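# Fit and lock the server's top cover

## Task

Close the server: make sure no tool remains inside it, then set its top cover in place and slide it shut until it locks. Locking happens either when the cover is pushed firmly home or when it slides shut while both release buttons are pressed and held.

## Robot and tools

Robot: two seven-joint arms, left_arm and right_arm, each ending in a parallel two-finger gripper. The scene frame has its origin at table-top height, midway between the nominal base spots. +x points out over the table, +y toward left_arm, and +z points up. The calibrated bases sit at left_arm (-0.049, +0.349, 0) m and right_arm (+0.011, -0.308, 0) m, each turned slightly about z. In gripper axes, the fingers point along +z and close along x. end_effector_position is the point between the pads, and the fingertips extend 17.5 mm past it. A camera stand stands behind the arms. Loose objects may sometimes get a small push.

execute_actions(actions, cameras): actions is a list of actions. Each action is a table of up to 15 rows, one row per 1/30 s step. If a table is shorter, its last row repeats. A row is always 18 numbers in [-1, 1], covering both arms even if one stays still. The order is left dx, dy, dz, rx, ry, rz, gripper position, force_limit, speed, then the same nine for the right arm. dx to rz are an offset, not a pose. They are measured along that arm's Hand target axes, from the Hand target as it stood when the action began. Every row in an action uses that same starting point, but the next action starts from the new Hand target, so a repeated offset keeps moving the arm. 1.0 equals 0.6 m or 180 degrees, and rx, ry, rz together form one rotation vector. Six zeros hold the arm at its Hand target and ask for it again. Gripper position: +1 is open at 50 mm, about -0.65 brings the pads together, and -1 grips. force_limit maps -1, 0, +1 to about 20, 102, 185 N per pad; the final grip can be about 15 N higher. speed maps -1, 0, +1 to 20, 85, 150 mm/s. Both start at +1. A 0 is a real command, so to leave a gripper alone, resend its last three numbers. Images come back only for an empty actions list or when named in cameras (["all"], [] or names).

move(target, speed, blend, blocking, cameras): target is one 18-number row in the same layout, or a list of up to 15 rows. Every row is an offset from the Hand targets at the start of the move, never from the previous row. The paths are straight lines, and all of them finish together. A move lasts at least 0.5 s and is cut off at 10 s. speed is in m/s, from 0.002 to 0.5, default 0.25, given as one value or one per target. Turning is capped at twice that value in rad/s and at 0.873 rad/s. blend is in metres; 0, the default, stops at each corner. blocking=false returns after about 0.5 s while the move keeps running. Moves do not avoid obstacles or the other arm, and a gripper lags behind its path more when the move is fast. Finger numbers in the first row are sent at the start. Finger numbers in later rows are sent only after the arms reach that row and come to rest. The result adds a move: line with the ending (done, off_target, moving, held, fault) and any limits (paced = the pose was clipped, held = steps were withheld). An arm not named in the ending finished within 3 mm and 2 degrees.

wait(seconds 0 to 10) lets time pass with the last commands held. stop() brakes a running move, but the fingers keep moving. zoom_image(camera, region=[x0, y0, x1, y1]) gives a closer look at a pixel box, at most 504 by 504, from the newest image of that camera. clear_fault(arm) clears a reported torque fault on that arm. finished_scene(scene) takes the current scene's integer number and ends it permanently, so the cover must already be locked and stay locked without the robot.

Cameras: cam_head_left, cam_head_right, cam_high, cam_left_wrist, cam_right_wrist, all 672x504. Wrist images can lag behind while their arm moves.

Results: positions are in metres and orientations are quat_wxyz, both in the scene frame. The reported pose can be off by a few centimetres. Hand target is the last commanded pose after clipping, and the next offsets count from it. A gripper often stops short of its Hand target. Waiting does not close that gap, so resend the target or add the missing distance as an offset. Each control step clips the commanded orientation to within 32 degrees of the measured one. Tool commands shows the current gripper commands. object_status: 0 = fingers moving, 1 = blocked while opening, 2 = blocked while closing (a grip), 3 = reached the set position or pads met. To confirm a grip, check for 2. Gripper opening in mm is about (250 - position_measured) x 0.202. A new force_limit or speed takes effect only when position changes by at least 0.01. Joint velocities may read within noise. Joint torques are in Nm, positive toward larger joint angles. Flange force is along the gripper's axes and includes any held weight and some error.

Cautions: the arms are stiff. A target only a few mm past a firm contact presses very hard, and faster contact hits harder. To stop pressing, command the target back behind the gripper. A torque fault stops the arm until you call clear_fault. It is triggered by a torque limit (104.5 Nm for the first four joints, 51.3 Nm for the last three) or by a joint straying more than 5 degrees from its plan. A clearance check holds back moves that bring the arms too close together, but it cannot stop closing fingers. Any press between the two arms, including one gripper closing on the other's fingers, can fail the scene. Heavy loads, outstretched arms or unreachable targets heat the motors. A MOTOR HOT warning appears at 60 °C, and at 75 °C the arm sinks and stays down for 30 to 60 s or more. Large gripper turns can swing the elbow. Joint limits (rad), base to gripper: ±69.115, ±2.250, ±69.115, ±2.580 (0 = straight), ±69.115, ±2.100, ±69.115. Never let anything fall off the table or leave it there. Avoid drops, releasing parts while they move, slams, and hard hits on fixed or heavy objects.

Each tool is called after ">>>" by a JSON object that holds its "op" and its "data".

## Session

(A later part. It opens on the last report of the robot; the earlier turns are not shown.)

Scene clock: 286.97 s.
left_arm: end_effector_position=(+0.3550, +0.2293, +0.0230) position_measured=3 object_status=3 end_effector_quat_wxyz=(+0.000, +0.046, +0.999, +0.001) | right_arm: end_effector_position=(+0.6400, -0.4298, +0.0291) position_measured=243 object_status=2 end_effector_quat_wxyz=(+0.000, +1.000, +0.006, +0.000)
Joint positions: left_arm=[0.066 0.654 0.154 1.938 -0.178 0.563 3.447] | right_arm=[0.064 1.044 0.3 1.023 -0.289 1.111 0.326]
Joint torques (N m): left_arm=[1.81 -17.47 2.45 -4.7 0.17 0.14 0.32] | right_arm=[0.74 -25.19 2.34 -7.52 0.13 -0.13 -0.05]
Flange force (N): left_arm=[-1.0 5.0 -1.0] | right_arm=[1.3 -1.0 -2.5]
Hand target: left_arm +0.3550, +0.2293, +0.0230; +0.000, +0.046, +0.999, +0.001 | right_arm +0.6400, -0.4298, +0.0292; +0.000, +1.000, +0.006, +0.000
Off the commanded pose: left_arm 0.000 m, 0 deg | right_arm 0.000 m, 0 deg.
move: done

>>> {"op": "move", "data": {"target": [0,0,0,0,0,0,1,1,1,0,0,0.0058,0,0,0,-1,-0.5,-0.5], "speed": 0.02}}

>>> {"op": "move", "data": {"target": [0,0,0,0,0,0,1,1,1,0,0,0.0025,0,0,0,-1,-0.5,-0.5], "speed": 0.02, "cameras": ["cam_right_wrist"]}}

Scene clock: 290.07 s.
left_arm: end_effector_position=(+0.3550, +0.2293, +0.0230) position_measured=3 object_status=3 end_effector_quat_wxyz=(+0.000, +0.046, +0.999, +0.001) | right_arm: end_effector_position=(+0.6400, -0.4298, +0.0257) position_measured=243 object_status=2 end_effector_quat_wxyz=(+0.000, +1.000, +0.006, +0.000)
Joint positions: left_arm=[0.066 0.654 0.154 1.938 -0.178 0.563 3.447] | right_arm=[0.064 1.049 0.299 1.025 -0.29 1.104 0.327]
Joint torques (N m): left_arm=[1.85 -17.46 2.38 -4.74 0.14 0.17 0.29] | right_arm=[0.79 -25.14 2.35 -7.47 0.12 -0.14 -0.05]
Flange force (N): left_arm=[-0.8 5.1 -1.0] | right_arm=[1.3 -1.1 -2.7]
Hand target: left_arm +0.3550, +0.2293, +0.0230; +0.000, +0.046, +0.999, +0.001 | right_arm +0.6400, -0.4298, +0.0257; +0.000, +1.000, +0.006, +0.000
Off the commanded pose: left_arm 0.000 m, 0 deg | right_arm 0.000 m, 0 deg.
move: done

Scene clock: 290.77 s.
left_arm: end_effector_position=(+0.3550, +0.2293, +0.0230) position_measured=3 object_status=3 end_effector_quat_wxyz=(+0.000, +0.046, +0.999, +0.001) | right_arm: end_effector_position=(+0.6400, -0.4298, +0.0242) position_measured=243 object_status=2 end_effector_quat_wxyz=(+0.000, +1.000, +0.006, +0.000)
Joint positions: left_arm=[0.066 0.654 0.154 1.938 -0.178 0.563 3.447] | right_arm=[0.064 1.051 0.299 1.026 -0.29 1.102 0.327]
Joint torques (N m): left_arm=[1.81 -17.39 2.42 -4.74 0.17 0.17 0.3] | right_arm=[0.41 -23.73 1.86 -7.28 -0.06 -0.45 -0.12]
Flange force (N): left_arm=[-0.7 5.1 -1.0] | right_arm=[-0.1 -0.6 -5.3]
Hand target: left_arm +0.3550, +0.2293, +0.0230; +0.000, +0.046, +0.999, +0.001 | right_arm +0.6400, -0.4298, +0.0242; +0.000, +1.000, +0.006, +0.000
Off the commanded pose: left_arm 0.000 m, 0 deg | right_arm 0.000 m, 0 deg.
move: done
camera_calibration:
cam_right_wrist: T_world_to_cam=[[0.999803, 0.00587864, -0.0189501, -0.637419], [0.00616889, -0.999864, 0.0152944, -0.384888], [-0.0188576, -0.0154083, -0.999703, 0.196085], [0, 0, 0, 1]] pos_world=[0.643365, -0.378067, 0.189834]
Images, in order (width x height): cam_right_wrist 672x504.

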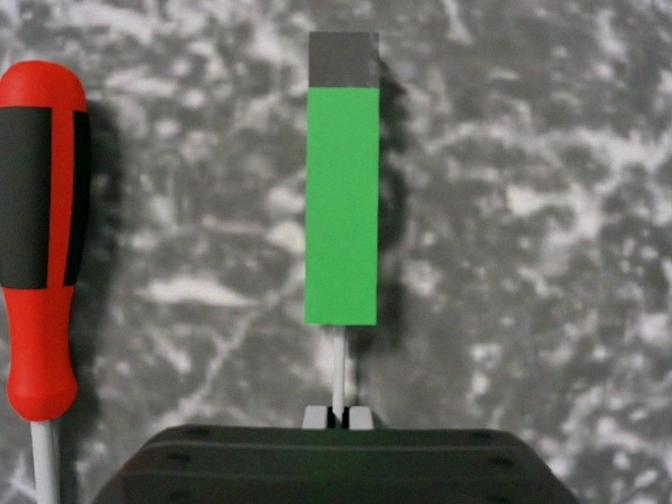

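>>> {"op": "move", "data": {"target": [[0,0,0,0,0,0,1,1,1,0,0,0,0,0,0,-0.3,-0.5,-0.5],[0,0,0,0,0,0,1,1,1,0,0,-0.21,0,0,0,-0.3,-0.5,-0.5],[0,0,0,0,0,0,1,1,1,-0.5478,-0.19,-0.21,0,0,0.0344,-0.3,-0.5,-0.5],[0,0,0,0,0,0,1,1,1,-0.5478,-0.19,-0.21,0,0,0.0344,1,1,1]], "speed": [0.1,0.2,0.4,0.1], "blend": [0,0.02,0,0], "cameras": ["all"]}}

Scene clock: 302.33 s.
left_arm: end_effector_position=(+0.3550, +0.2293, +0.0230) position_measured=3 object_status=3 end_effector_quat_wxyz=(+0.000, +0.046, +0.999, +0.001) | right_arm: end_effector_position=(+0.3099, -0.3198, +0.1501) position_measured=3 object_status=3 end_effector_quat_wxyz=(+0.000, +0.999, -0.048, +0.000)
Joint positions: left_arm=[0.066 0.654 0.154 1.938 -0.178 0.563 3.447] | right_arm=[-0.321 0.177 0.36 2.177 -0.086 0.801 -0.037]
Joint torques (N m): left_arm=[1.82 -17.44 2.37 -4.71 0.18 0.13 0.3] | right_arm=[0.76 -8.71 0.35 -6.11 0.16 -0.13 -0.11]
Flange force (N): left_arm=[-1.0 5.0 -1.1] | right_arm=[-0.8 -1.4 -4.7]
Hand target: left_arm +0.3550, +0.2293, +0.0230; +0.000, +0.046, +0.999, +0.001 | right_arm +0.3099, -0.3198, +0.1501; +0.000, +0.999, -0.048, +0.000
Off the commanded pose: left_arm 0.000 m, 0 deg | right_arm 0.000 m, 0 deg.
move: done
camera_calibration:
cam_left_wrist: T_world_to_cam=[[-0.991447, 0.129196, 0.018464, 0.323376], [0.12898, 0.991569, -0.0124792, -0.208683], [-0.0199206, -0.00999094, -0.999752, 0.199866], [0, 0, 0, 1]] pos_world=[0.351507, 0.167142, 0.191241]
cam_right_wrist: T_world_to_cam=[[0.994602, -0.10202, -0.0189157, -0.338512], [-0.101737, -0.994693, 0.0153716, -0.239819], [-0.0203835, -0.0133642, -0.999703, 0.318546], [0, 0, 0, 1]] pos_world=[0.318779, -0.268824, 0.315735]

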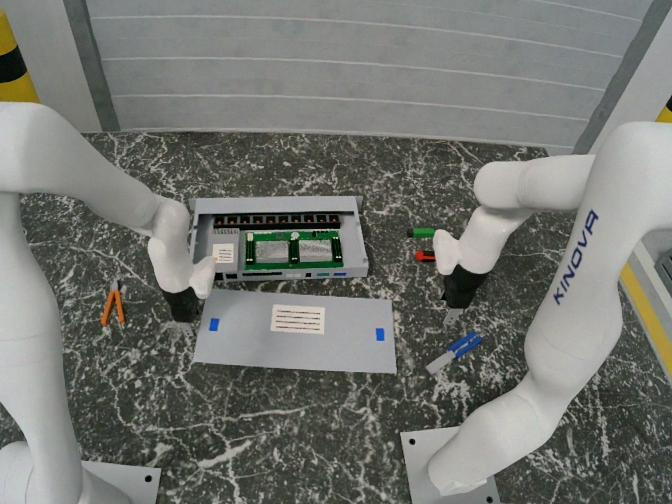

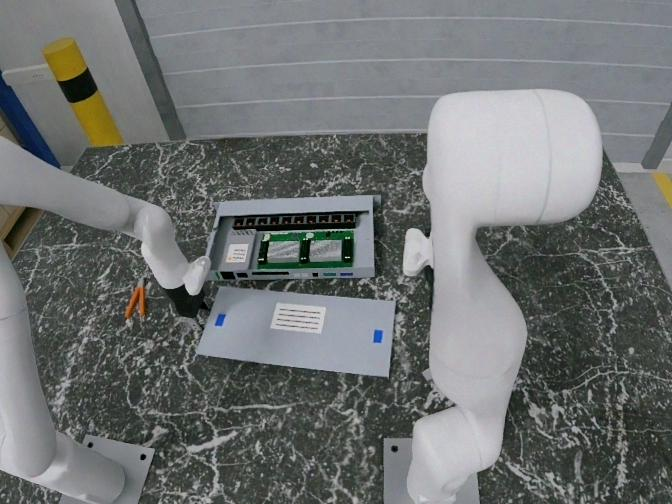

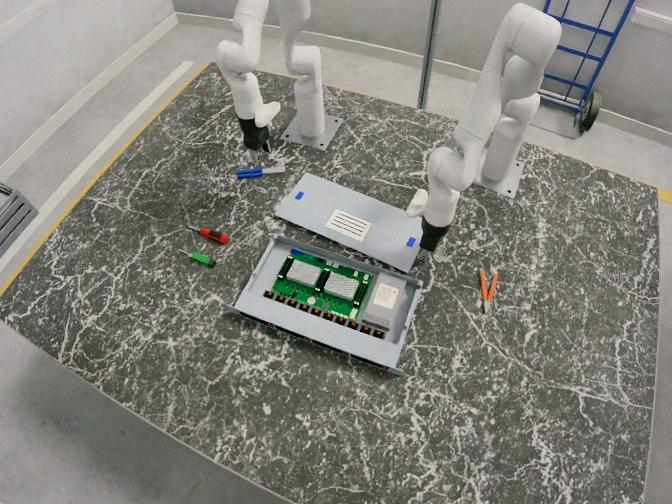

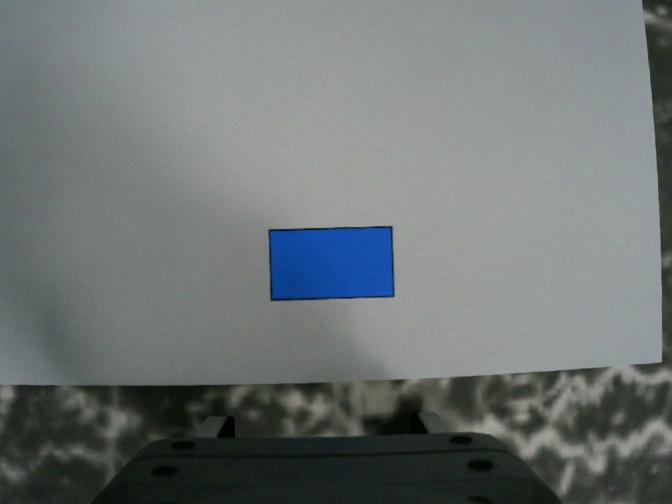

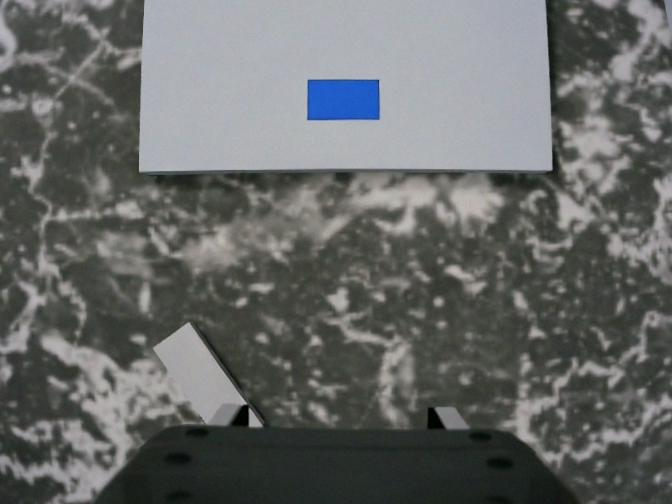

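>>> {"op": "move", "data": {"target": [[0.004,-0.0145,0,0,0,0,1,1,1,0.0017,-0.0995,0.18,0,0,0,1,1,1],[0.004,-0.0145,0,0,0,0,1,1,1,0.0017,-0.0995,0.2117,0,0,0,1,1,1]], "speed": [0.2,0.04], "cameras": ["cam_left_wrist","cam_right_wrist"]}}

Scene clock: 321.03 s.
left_arm: end_effector_position=(+0.3518, +0.2208, +0.0229) position_measured=3 object_status=3 end_effector_quat_wxyz=(+0.000, +0.046, +0.999, +0.001) | right_arm: end_effector_position=(+0.3167, -0.2605, +0.0231) position_measured=3 object_status=3 end_effector_quat_wxyz=(+0.000, +0.999, -0.048, +0.000)
Joint positions: left_arm=[0.089 0.653 0.152 1.939 -0.176 0.561 3.467] | right_arm=[-0.34 0.522 0.186 2.304 -0.282 0.336 -0.043]
Joint torques (N m): left_arm=[1.79 -17.45 2.37 -4.66 0.16 0.13 0.29] | right_arm=[0.86 -12.09 0.62 -2.32 0.18 -0.16 -0.06]
Flange force (N): left_arm=[-1.2 4.9 -1.0] | right_arm=[0.6 -3.5 -6.5]
Hand target: left_arm +0.3518, +0.2208, +0.0229; +0.000, +0.046, +0.999, +0.001 | right_arm +0.3167, -0.2605, +0.0231; +0.000, +0.999, -0.048, +0.000
Off the commanded pose: left_arm 0.000 m, 0 deg | right_arm 0.000 m, 0 deg.
move: done
camera_calibration:
cam_left_wrist: T_world_to_cam=[[-0.991447, 0.129196, 0.018464, 0.321388], [0.12898, 0.991569, -0.0124792, -0.199954], [-0.0199206, -0.00999094, -0.999752, 0.19972], [0, 0, 0, 1]] pos_world=[0.348407, 0.158742, 0.191241]
cam_right_wrist: T_world_to_cam=[[0.994602, -0.102019, -0.0189259, -0.341625], [-0.101738, -0.994694, 0.0152722, -0.178171], [-0.0203835, -0.0132642, -0.999704, 0.192536], [0, 0, 0, 1]] pos_world=[0.325579, -0.209524, 0.188734]
Images, in order (width x height): cam_left_wrist 672x504, cam_right_wrist 672x504.

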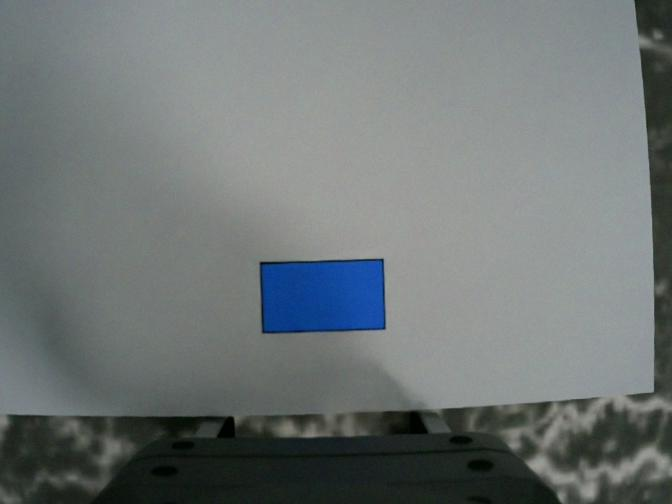

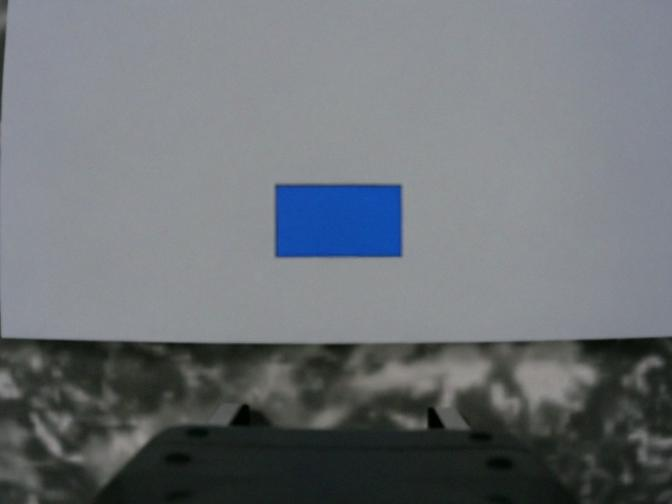

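>>> {"op": "move", "data": {"target": [[0,0,0,0,0,-0.0033,1,1,1,0,-0.0242,0,0,0,-0.0044,1,1,1],[0,-0.0058,0,0,0,-0.0033,1,1,1,0,-0.03,0,0,0,-0.0044,1,1,1]], "speed": [0.05,0.01], "cameras": ["cam_left_wrist","cam_right_wrist"]}}

Scene clock: 330.73 s.
left_arm: end_effector_position=(+0.3515, +0.2174, +0.0229) position_measured=3 object_status=3 end_effector_quat_wxyz=(+0.000, +0.040, +0.999, +0.001) | right_arm: end_effector_position=(+0.3184, -0.2426, +0.0231) position_measured=3 object_status=3 end_effector_quat_wxyz=(+0.000, +0.999, -0.041, +0.000)
Joint positions: left_arm=[0.099 0.654 0.149 1.937 -0.172 0.563 3.481] | right_arm=[-0.399 0.527 0.192 2.288 -0.285 0.347 -0.081]
Joint torques (N m): left_arm=[2.63 -17.15 3.33 -4.68 0.44 0 0.26] | right_arm=[0.8 -12.22 0.74 -2.44 0.2 -0.15 -0.11]
Flange force (N): left_arm=[-1.3 6.8 -1.7] | right_arm=[0.3 -3.0 -6.2]
Hand target: left_arm +0.3515, +0.2174, +0.0229; +0.000, +0.040, +0.999, +0.001 | right_arm +0.3184, -0.2426, +0.0231; +0.000, +0.999, -0.041, +0.000
Off the commanded pose: left_arm 0.000 m, 0 deg | right_arm 0.000 m, 0 deg.
move: done
camera_calibration:
cam_left_wrist: T_world_to_cam=[[-0.992744, 0.11882, 0.0184748, 0.324159], [0.118601, 0.992863, -0.012532, -0.193111], [-0.019832, -0.0102499, -0.999751, 0.1997], [0, 0, 0, 1]] pos_world=[0.348671, 0.155263, 0.191242]
cam_right_wrist: T_world_to_cam=[[0.995918, -0.0882479, -0.0189643, -0.338528], [-0.0879644, -0.996006, 0.015295, -0.164866], [-0.0202384, -0.0135643, -0.999703, 0.19269], [0, 0, 0, 1]] pos_world=[0.326544, -0.191469, 0.188734]
Images, in order (width x height): cam_left_wrist 672x504, cam_right_wrist 672x504.

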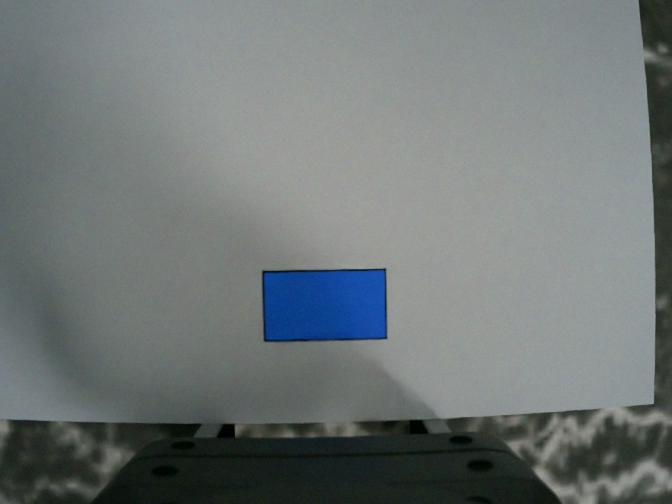

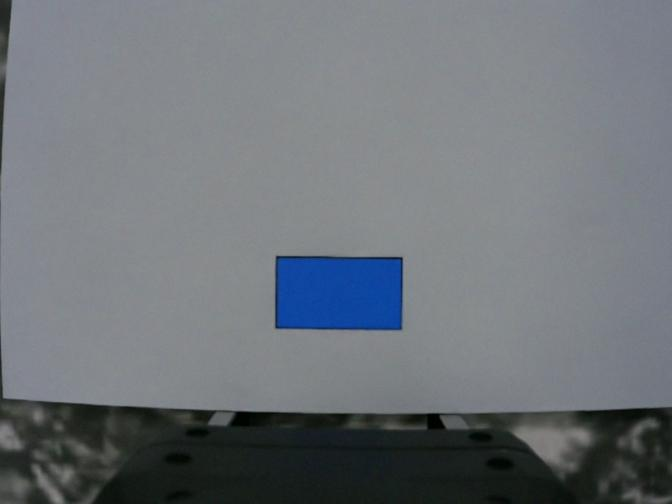

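>>> {"op": "move", "data": {"target": [0,0,0,0,0,0,1,1,1,0,-0.004,0,0,0,0,1,1,1], "speed": 0.01}}

Scene clock: 334.43 s.
left_arm: end_effector_position=(+0.3515, +0.2174, +0.0229) position_measured=3 object_status=3 end_effector_quat_wxyz=(+0.000, +0.040, +0.999, +0.001) | right_arm: end_effector_position=(+0.3186, -0.2402, +0.0231) position_measured=3 object_status=3 end_effector_quat_wxyz=(+0.000, +0.999, -0.041, +0.000)
Joint positions: left_arm=[0.099 0.654 0.148 1.937 -0.172 0.563 3.481] | right_arm=[-0.407 0.528 0.193 2.286 -0.286 0.348 -0.087]
Joint torques (N m): left_arm=[8.1 -15.57 9.84 -4.17 2.32 -0.7 -0.1] | right_arm=[-3.96 -13.53 -5.72 -7.37 -2.58 -1.55 -0.71]
Flange force (N): left_arm=[-3.2 18.8 -4.5] | right_arm=[-1.5 15.3 -12.9]
Hand target: left_arm +0.3515, +0.2173, +0.0229; +0.000, +0.040, +0.999, +0.001 | right_arm +0.3186, -0.2402, +0.0231; +0.000, +0.999, -0.041, +0.000
Off the commanded pose: left_arm 0.000 m, 0 deg | right_arm 0.000 m, 0 deg.
move: done

>>> {"op": "move", "data": {"target": [0,-0.0017,0,0,0,0,1,1,1,0,-0.0017,0,0,0,0,1,1,1], "speed": 0.01}}

Scene clock: 338.07 s.
left_arm: end_effector_position=(+0.3514, +0.2164, +0.0229) position_measured=3 object_status=3 end_effector_quat_wxyz=(+0.000, +0.040, +0.999, +0.001) | right_arm: end_effector_position=(+0.3187, -0.2392, +0.0231) position_measured=3 object_status=3 end_effector_quat_wxyz=(+0.000, +0.999, -0.041, +0.000)
Joint positions: left_arm=[0.102 0.655 0.148 1.936 -0.172 0.563 3.483] | right_arm=[-0.41 0.528 0.194 2.285 -0.286 0.349 -0.09]
Joint torques (N m): left_arm=[15.5 -14.81 19.11 -6.05 5.82 -3.04 0.34] | right_arm=[-8.97 -13.59 -12.55 -10.56 -5.2 -2.15 -1.29]
Flange force (N): left_arm=[-2.4 38.0 -7.5] | right_arm=[-0.6 33.5 -21.5]
Hand target: left_arm +0.3514, +0.2163, +0.0229; +0.000, +0.040, +0.999, +0.001 | right_arm +0.3187, -0.2392, +0.0231; +0.000, +0.999, -0.041, +0.000
Off the commanded pose: left_arm 0.000 m, 0 deg | right_arm 0.000 m, 0 deg.
move: done

>>> {"op": "move", "data": {"target": [0,0,-0.0167,0,0,0,1,1,1,0,0,-0.0167,0,0,0,1,1,1], "speed": 0.02, "cameras": ["cam_left_wrist","cam_right_wrist"]}}

Scene clock: 342.30 s.
left_arm: end_effector_position=(+0.3514, +0.2163, +0.0330) position_measured=3 object_status=3 end_effector_quat_wxyz=(+0.000, +0.040, +0.999, +0.001) | right_arm: end_effector_position=(+0.3187, -0.2392, +0.0331) position_measured=3 object_status=3 end_effector_quat_wxyz=(+0.000, +0.999, -0.041, +0.000)
Joint positions: left_arm=[0.097 0.633 0.155 1.93 -0.167 0.59 3.479] | right_arm=[-0.426 0.5 0.214 2.278 -0.273 0.386 -0.101]
Joint torques (N m): left_arm=[15.94 -19.08 19.85 -8.04 6.34 -3.16 0.41] | right_arm=[-8.12 -18.13 -10.85 -11.83 -5.26 -1.83 -1.24]
Flange force (N): left_arm=[-2.9 39.1 3.0] | right_arm=[-1.3 30.7 -3.5]
Hand target: left_arm +0.3514, +0.2163, +0.0330; +0.000, +0.040, +0.999, +0.001 | right_arm +0.3187, -0.2392, +0.0331; +0.000, +0.999, -0.041, +0.000
Off the commanded pose: left_arm 0.000 m, 0 deg | right_arm 0.000 m, 0 deg.
move: done
camera_calibration:
cam_left_wrist: T_world_to_cam=[[-0.992744, 0.11882, 0.0184748, 0.324006], [0.118601, 0.992863, -0.012532, -0.191882], [-0.019832, -0.0102499, -0.999751, 0.209685], [0, 0, 0, 1]] pos_world=[0.348571, 0.154163, 0.201242]
cam_right_wrist: T_world_to_cam=[[0.995918, -0.0882479, -0.0189643, -0.338338], [-0.0879644, -0.996006, 0.015295, -0.161607], [-0.0202384, -0.0135643, -0.999703, 0.202739], [0, 0, 0, 1]] pos_world=[0.326844, -0.188069, 0.198734]
Images, in order (width x height): cam_left_wrist 672x504, cam_right_wrist 672x504.

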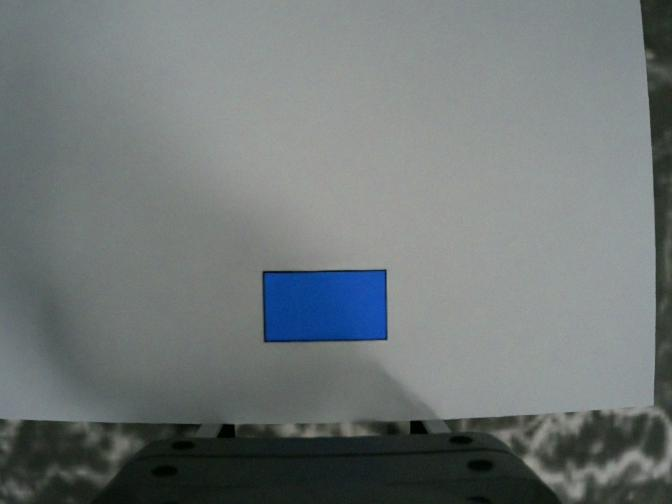

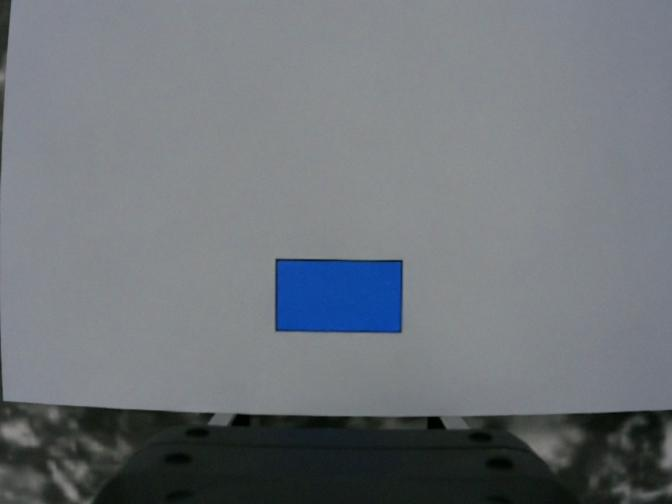

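>>> {"op": "move", "data": {"target": [[0,-0.0017,-0.005,0,0,0,1,1,1,0,-0.0017,-0.005,0,0,0,1,1,1],[0,-0.0017,-0.1117,0,0,0,1,1,1,0,-0.0017,-0.1117,0,0,0,1,1,1]], "speed": [0.02,0.05], "blend": [0.003,0], "cameras": ["all"]}}

Scene clock: 371.00 s.
left_arm: end_effector_position=(+0.3513, +0.2152, +0.1000) position_measured=3 object_status=3 end_effector_quat_wxyz=(+0.000, +0.040, +0.999, +0.001) | right_arm: end_effector_position=(+0.3188, -0.2381, +0.1001) position_measured=3 object_status=3 end_effector_quat_wxyz=(+0.000, +0.999, -0.041, +0.000)
Joint positions: left_arm=[0.072 0.504 0.19 1.87 -0.132 0.78 3.452] | right_arm=[-0.52 0.325 0.316 2.208 -0.168 0.631 -0.2]
Joint torques (N m): left_arm=[23.48 -18.04 27.39 -11.16 12.22 -4.6 0.64] | right_arm=[-13.14 -17.87 -15.33 -17.75 -11.57 -4.3 -1.68]
Flange force (N): left_arm=[-3.8 58.0 2.9] | right_arm=[-3.7 50.6 -2.7]
Hand target: left_arm +0.3513, +0.2152, +0.1000; +0.000, +0.040, +0.999, +0.001 | right_arm +0.3188, -0.2381, +0.1001; +0.000, +0.999, -0.041, +0.000
Off the commanded pose: left_arm 0.000 m, 0 deg | right_arm 0.000 m, 0 deg.
move: done; blend cut to 0.0016 m at target 1
camera_calibration:
cam_left_wrist: T_world_to_cam=[[-0.992744, 0.11882, 0.0184748, 0.322799], [0.118601, 0.992863, -0.012532, -0.189938], [-0.019832, -0.0102499, -0.999751, 0.276655], [0, 0, 0, 1]] pos_world=[0.348471, 0.153063, 0.268242]
cam_right_wrist: T_world_to_cam=[[0.995918, -0.0882479, -0.0189643, -0.337069], [-0.0879644, -0.996006, 0.015295, -0.161527], [-0.0202384, -0.0135643, -0.999703, 0.269736], [0, 0, 0, 1]] pos_world=[0.326944, -0.186969, 0.265734]

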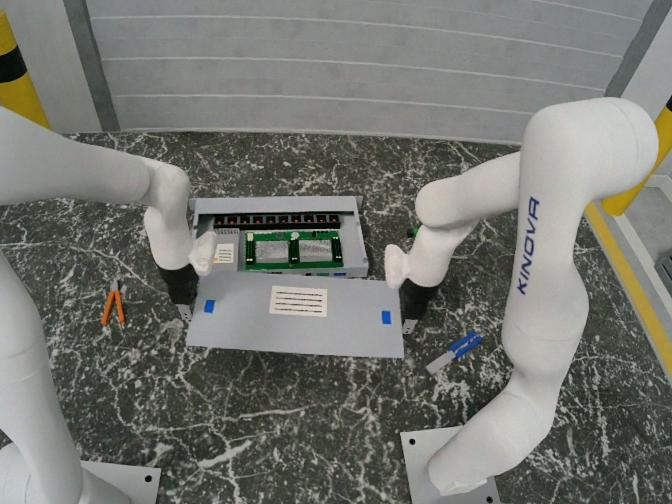

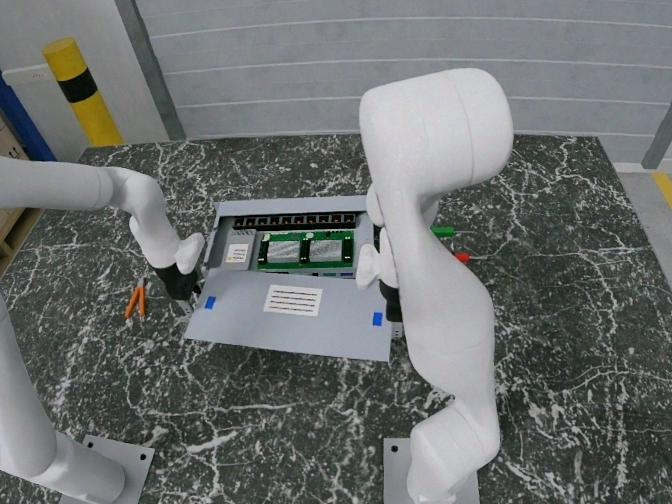

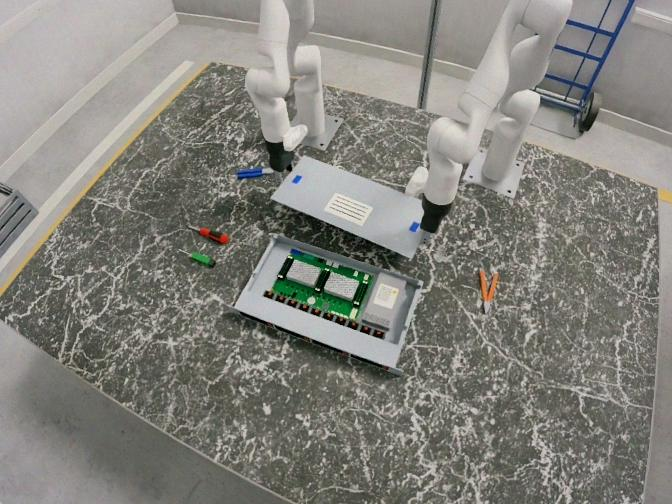

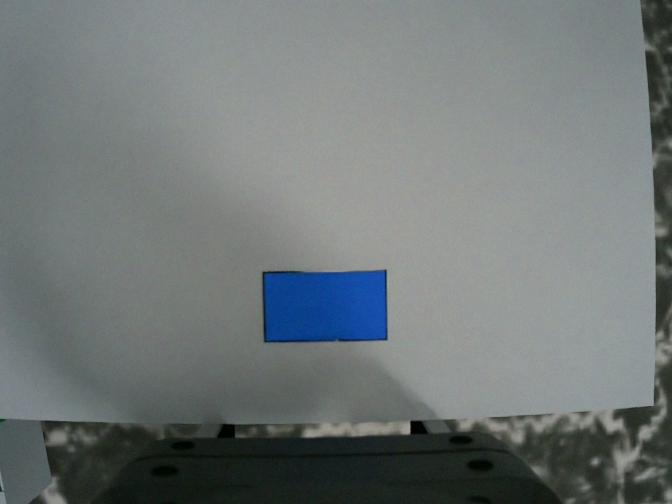

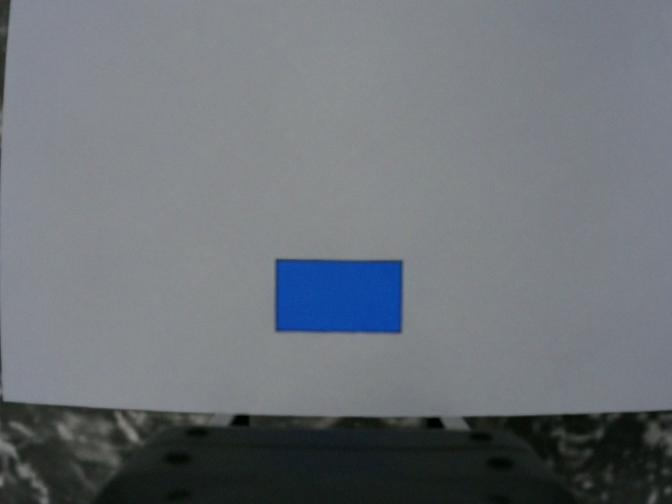

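>>> {"op": "zoom_image", "data": {"camera": "cam_high", "region": [385, 265, 445, 385]}}

>>> {"op": "zoom_image", "data": {"camera": "cam_high", "region": [225, 225, 285, 325]}}

>>> {"op": "zoom_image", "data": {"camera": "cam_head_left", "region": [325, 185, 385, 285]}}

Scaled by 4.200 from the camera's 672x504 image, which has a finer 960x720 frame.

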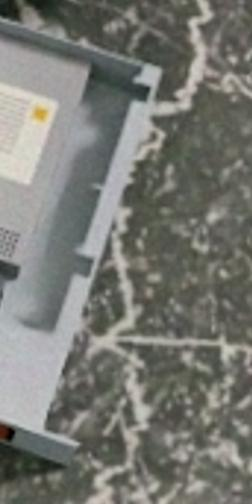

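Scaled by 5.040 from the camera's 672x504 image, which has a finer 960x720 frame.

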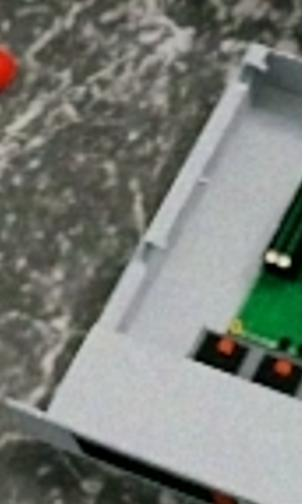

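Scaled by 5.040 from the camera's 672x504 image, which has a finer 960x720 frame.

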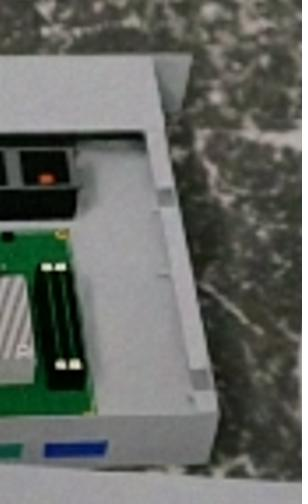

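>>> {"op": "move", "data": {"target": [-0.1072,0.0365,0,0,0,-0.0124,1,1,1,0.1365,-0.0375,0,0,0,-0.0124,1,1,1], "speed": 0.06}}

Scene clock: 413.37 s.
left_arm: end_effector_position=(+0.4172, +0.2319, +0.1000) position_measured=3 object_status=3 end_effector_quat_wxyz=(+0.000, +0.021, +1.000, +0.001) | right_arm: end_effector_position=(+0.4022, -0.2224, +0.1001) position_measured=3 object_status=3 end_effector_quat_wxyz=(+0.000, +1.000, -0.021, +0.000)
Joint positions: left_arm=[0.023 0.608 0.177 1.666 -0.133 0.88 3.411] | right_arm=[-0.456 0.473 0.293 1.945 -0.194 0.75 -0.129]
Joint torques (N m): left_arm=[22.7 -20.58 25.56 -10.1 11.38 -3.18 0.6] | right_arm=[-14.59 -20.31 -16.14 -15.13 -11.17 -2.63 -1.53]
Flange force (N): left_arm=[-2.9 49.0 2.9] | right_arm=[-2.4 42.2 -1.2]
Hand target: left_arm +0.4172, +0.2318, +0.1000; +0.000, +0.021, +1.000, +0.001 | right_arm +0.4022, -0.2224, +0.1001; +0.000, +1.000, -0.021, +0.000
Off the commanded pose: left_arm 0.000 m, 0 deg | right_arm 0.000 m, 0 deg.
move: done

>>> {"op": "move", "data": {"target": [-0.1082,0.0313,0,0,0,-0.0124,1,1,1,0.138,-0.034,0,0,0,-0.0124,1,1,1], "speed": 0.06}}

Scene clock: 419.23 s.
left_arm: end_effector_position=(+0.4828, +0.2479, +0.1000) position_measured=3 object_status=3 end_effector_quat_wxyz=(+0.000, +0.001, +1.000, +0.001) | right_arm: end_effector_position=(+0.4858, -0.2056, +0.1001) position_measured=3 object_status=3 end_effector_quat_wxyz=(+0.000, +1.000, -0.002, +0.000)
Joint positions: left_arm=[-0.01 0.724 0.167 1.43 -0.133 0.998 3.384] | right_arm=[-0.405 0.625 0.276 1.651 -0.205 0.894 -0.089]
Joint torques (N m): left_arm=[25.01 -23.31 26.68 -9.99 12.14 -2.66 0.48] | right_arm=[-18.07 -23.7 -18.48 -14.91 -12.33 -2.1 -1.52]
Flange force (N): left_arm=[-2.6 47.5 2.8] | right_arm=[-2.1 41.6 -0.3]
Hand target: left_arm +0.4828, +0.2479, +0.1000; +0.000, +0.002, +1.000, +0.001 | right_arm +0.4858, -0.2056, +0.1001; +0.000, +1.000, -0.002, +0.000
Off the commanded pose: left_arm 0.000 m, 0 deg | right_arm 0.000 m, 0 deg.
move: done

>>> {"op": "move", "data": {"target": [-0.1098,0.0263,0,0,0,-0.0124,1,1,1,0.1392,-0.0282,0,0,0,-0.0124,1,1,1], "speed": 0.06, "cameras": ["all"]}}

Scene clock: 423.30 s.
left_arm: end_effector_position=(+0.5488, +0.2635, +0.1001) position_measured=3 object_status=3 end_effector_quat_wxyz=(+0.000, -0.018, +1.000, +0.001) | right_arm: end_effector_position=(+0.5694, -0.1890, +0.1001) position_measured=3 object_status=3 end_effector_quat_wxyz=(+0.000, +1.000, +0.017, +0.000)
Joint positions: left_arm=[-0.031 0.86 0.16 1.147 -0.134 1.145 3.364] | right_arm=[-0.356 0.793 0.262 1.307 -0.212 1.069 -0.068]
Joint torques (N m): left_arm=[26.06 -26.42 25.62 -10.24 12.41 -2.25 0.53] | right_arm=[-20.4 -26.82 -18.7 -14.53 -12.69 -1.63 -1.39]
Flange force (N): left_arm=[-2.1 44.4 2.8] | right_arm=[-2.1 38.9 0.5]
Hand target: left_arm +0.5488, +0.2635, +0.1001; +0.000, -0.018, +1.000, +0.001 | right_arm +0.5694, -0.1890, +0.1001; +0.000, +1.000, +0.017, +0.000
Off the commanded pose: left_arm 0.000 m, 0 deg | right_arm 0.000 m, 0 deg.
move: done
camera_calibration:
cam_left_wrist: T_world_to_cam=[[-0.999829, 0.00226241, 0.018347, 0.547787], [0.00203197, 0.999919, -0.0125691, -0.199181], [-0.0183739, -0.0125296, -0.999753, 0.280966], [0, 0, 0, 1]] pos_world=[0.55326, 0.201446, 0.268342]
cam_right_wrist: T_world_to_cam=[[0.999414, 0.0284896, -0.0189931, -0.562266], [0.0287817, -0.999469, 0.0152874, -0.157707], [-0.0185475, -0.0158251, -0.999703, 0.274184], [0, 0, 0, 1]] pos_world=[0.571561, -0.137265, 0.265834]

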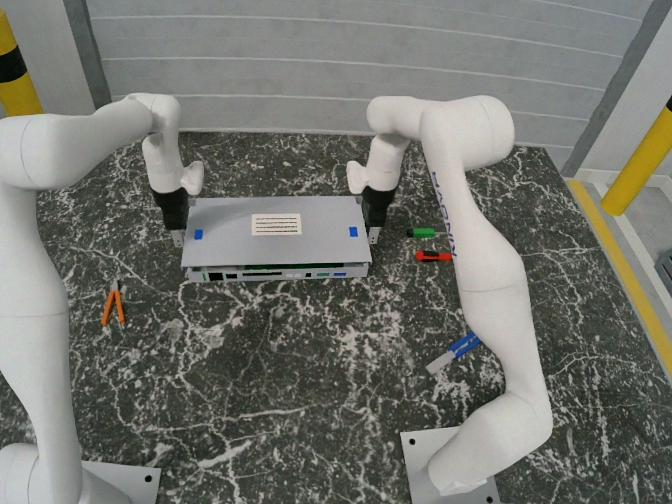

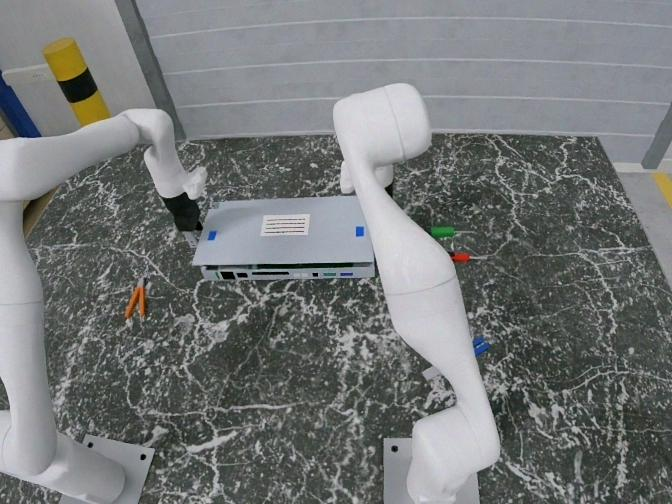

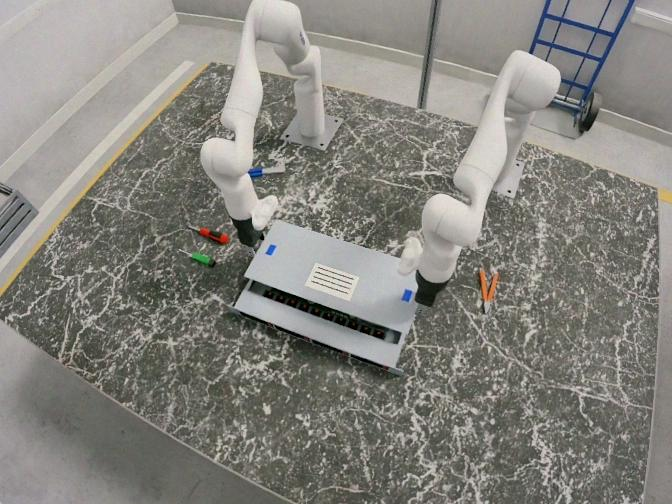

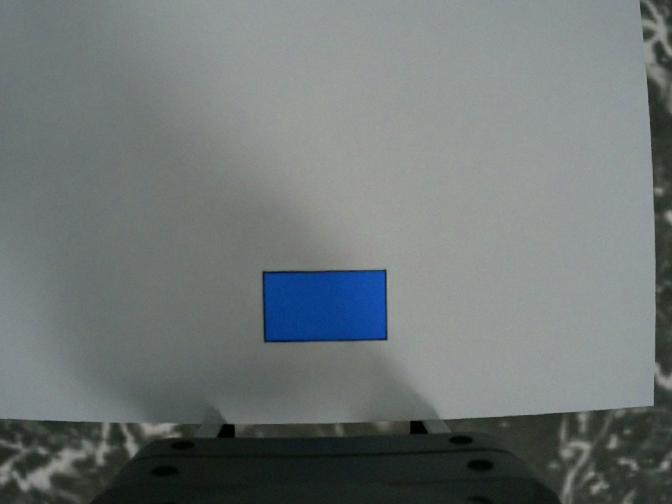

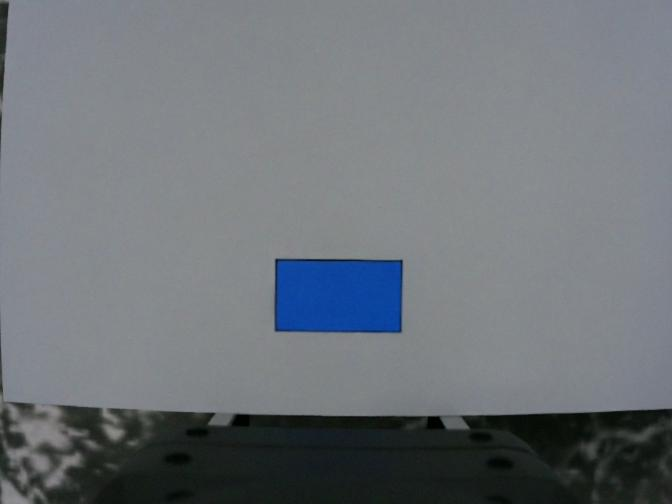

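>>> {"op": "zoom_image", "data": {"camera": "cam_head_left", "region": [170, 185, 290, 285]}}

>>> {"op": "zoom_image", "data": {"camera": "cam_head_left", "region": [270, 185, 390, 285]}}

>>> {"op": "zoom_image", "data": {"camera": "cam_high", "region": [220, 210, 330, 330]}}

>>> {"op": "zoom_image", "data": {"camera": "cam_high", "region": [330, 260, 440, 380]}}

Scaled by 4.200 from the camera's 672x504 image, which has a finer 960x720 frame.

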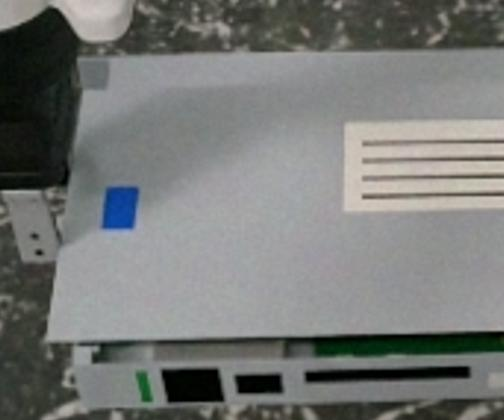

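Scaled by 4.200 from the camera's 672x504 image, which has a finer 960x720 frame.

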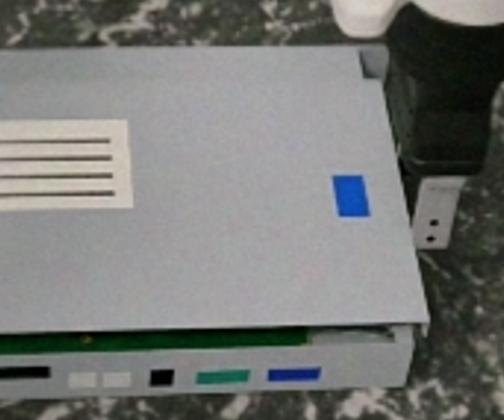

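Scaled by 4.200 from the camera's 672x504 image, which has a finer 960x720 frame.

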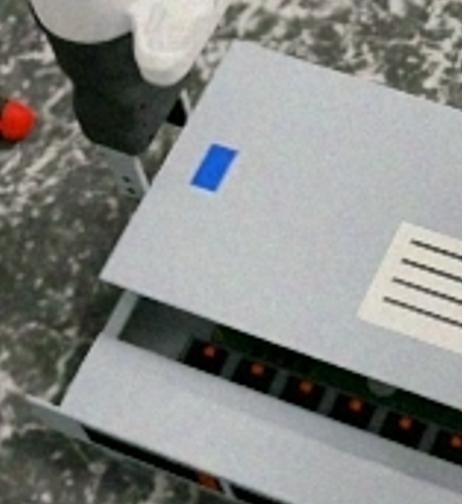

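Scaled by 4.200 from the camera's 672x504 image, which has a finer 960x720 frame.

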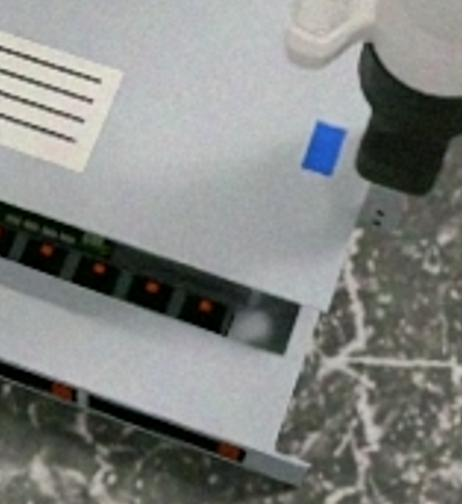

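>>> {"op": "move", "data": {"target": [0,-0.006,0.0417,0,0,0,1,1,1,0,0.004,0.0417,0,0,0,1,1,1], "speed": 0.05, "cameras": ["cam_head_left","cam_head_right","cam_high"]}}

>>> {"op": "zoom_image", "data": {"camera": "cam_head_left", "region": [170, 235, 240, 295]}}

>>> {"op": "zoom_image", "data": {"camera": "cam_head_left", "region": [330, 225, 400, 285]}}

>>> {"op": "zoom_image", "data": {"camera": "cam_high", "region": [220, 260, 280, 330]}}

>>> {"op": "zoom_image", "data": {"camera": "cam_high", "region": [375, 310, 435, 380]}}

>>> {"op": "zoom_image", "data": {"camera": "cam_head_right", "region": [190, 225, 250, 285]}}

>>> {"op": "zoom_image", "data": {"camera": "cam_head_right", "region": [330, 225, 390, 285]}}

Scene clock: 442.40 s.
left_arm: end_effector_position=(+0.5489, +0.2599, +0.0750) position_measured=3 object_status=3 end_effector_quat_wxyz=(+0.000, -0.018, +1.000, +0.001) | right_arm: end_effector_position=(+0.5695, -0.1914, +0.0751) position_measured=3 object_status=3 end_effector_quat_wxyz=(+0.000, +1.000, +0.017, +0.000)
Joint positions: left_arm=[-0.024 0.89 0.155 1.171 -0.137 1.09 3.373] | right_arm=[-0.349 0.824 0.255 1.335 -0.219 1.011 -0.057]
Joint torques (N m): left_arm=[28.94 -26.55 28.8 -10.29 13.54 -2.77 0.71] | right_arm=[-23.01 -27.84 -21.72 -15.03 -13.93 -1.6 -1.59]
Flange force (N): left_arm=[-2.1 49.5 2.5] | right_arm=[-1.7 43.8 0.6]
Hand target: left_arm +0.5489, +0.2599, +0.0750; +0.000, -0.018, +1.000, +0.001 | right_arm +0.5695, -0.1914, +0.0751; +0.000, +1.000, +0.017, +0.000
Off the commanded pose: left_arm 0.000 m, 0 deg | right_arm 0.000 m, 0 deg.
move: done
Images, in order (width x height): cam_head_left 672x504, cam_head_right 672x504, cam_high 672x504.

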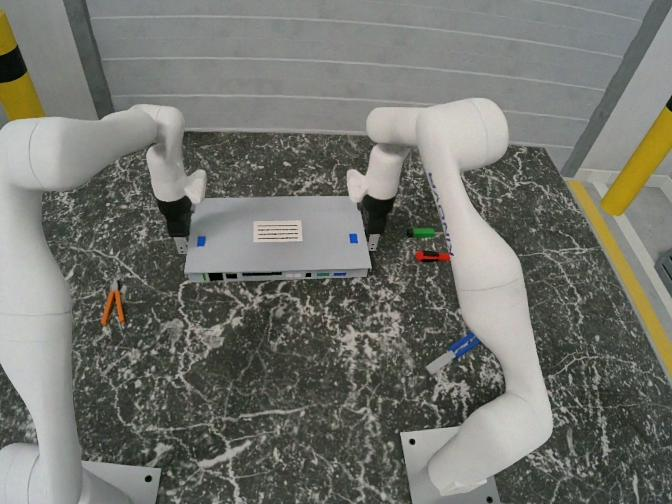

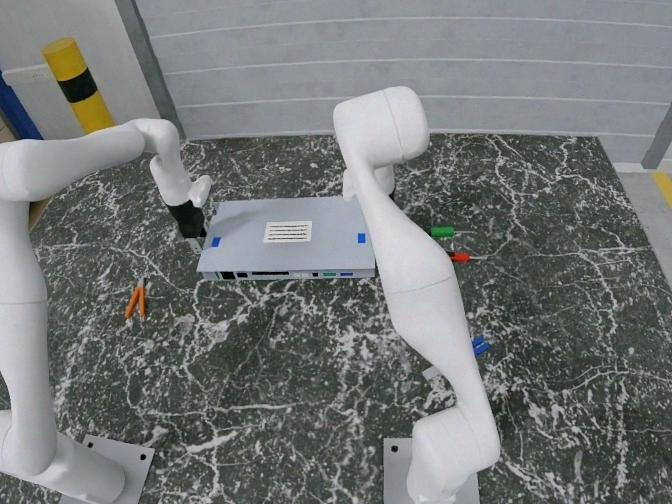

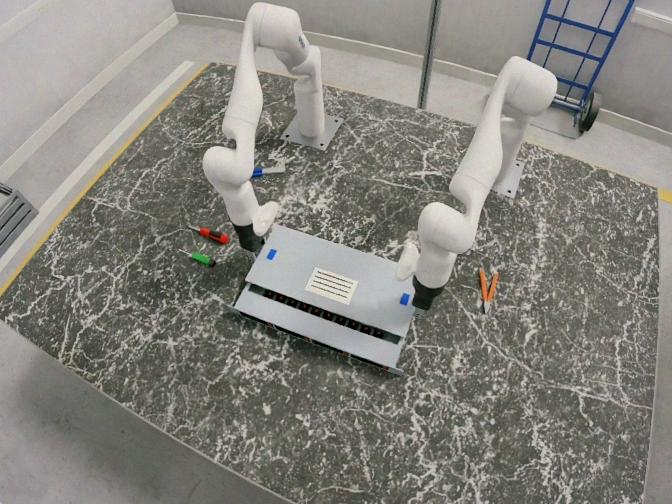

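Scaled by 7.200 from the camera's 672x504 image, which has a finer 960x720 frame.

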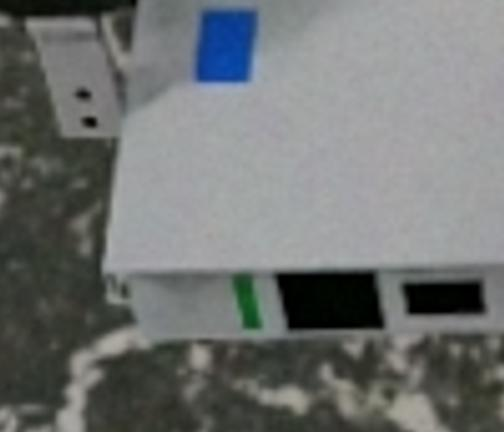

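Scaled by 7.200 from the camera's 672x504 image, which has a finer 960x720 frame.

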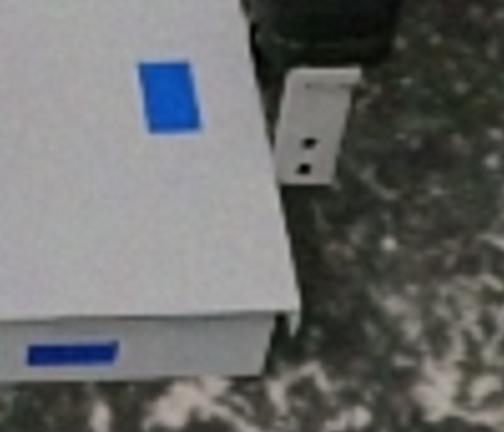

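Scaled by 7.200 from the camera's 672x504 image, which has a finer 960x720 frame.

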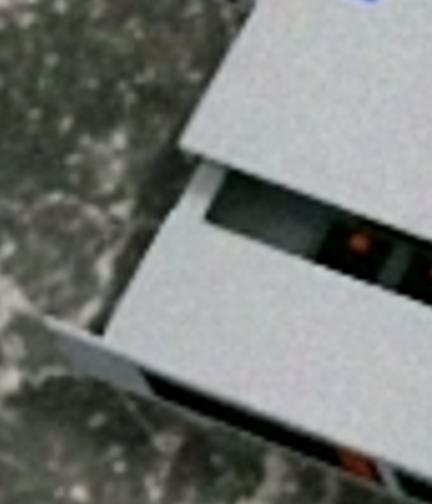

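Scaled by 7.200 from the camera's 672x504 image, which has a finer 960x720 frame.

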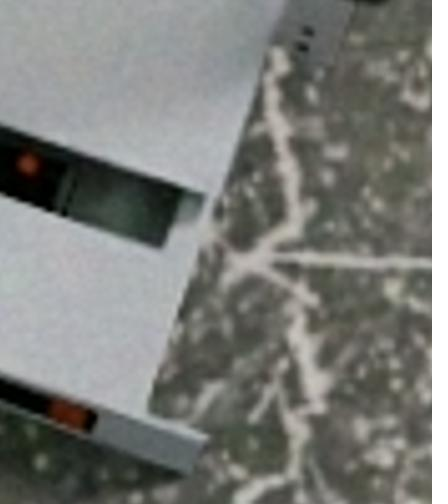

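Scaled by 8.400 from the camera's 672x504 image, which has a finer 960x720 frame.

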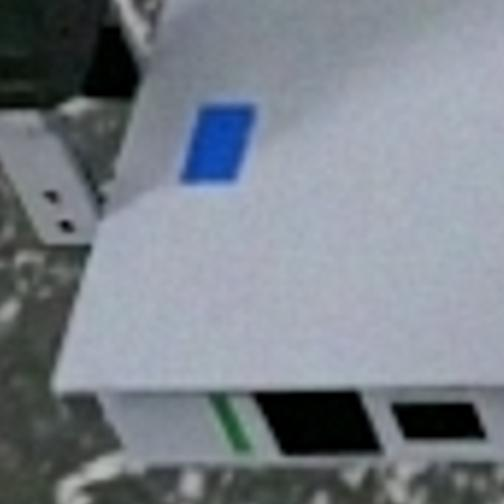

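Scaled by 8.400 from the camera's 672x504 image, which has a finer 960x720 frame.

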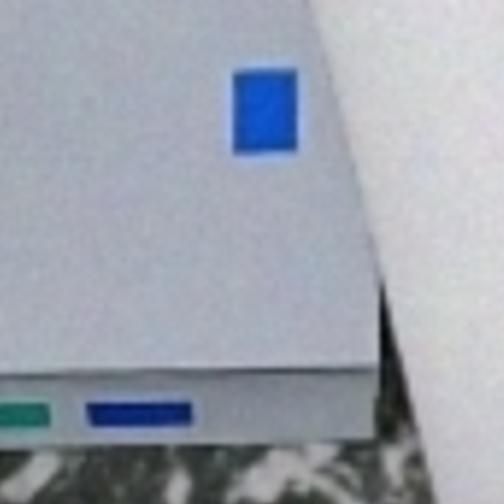

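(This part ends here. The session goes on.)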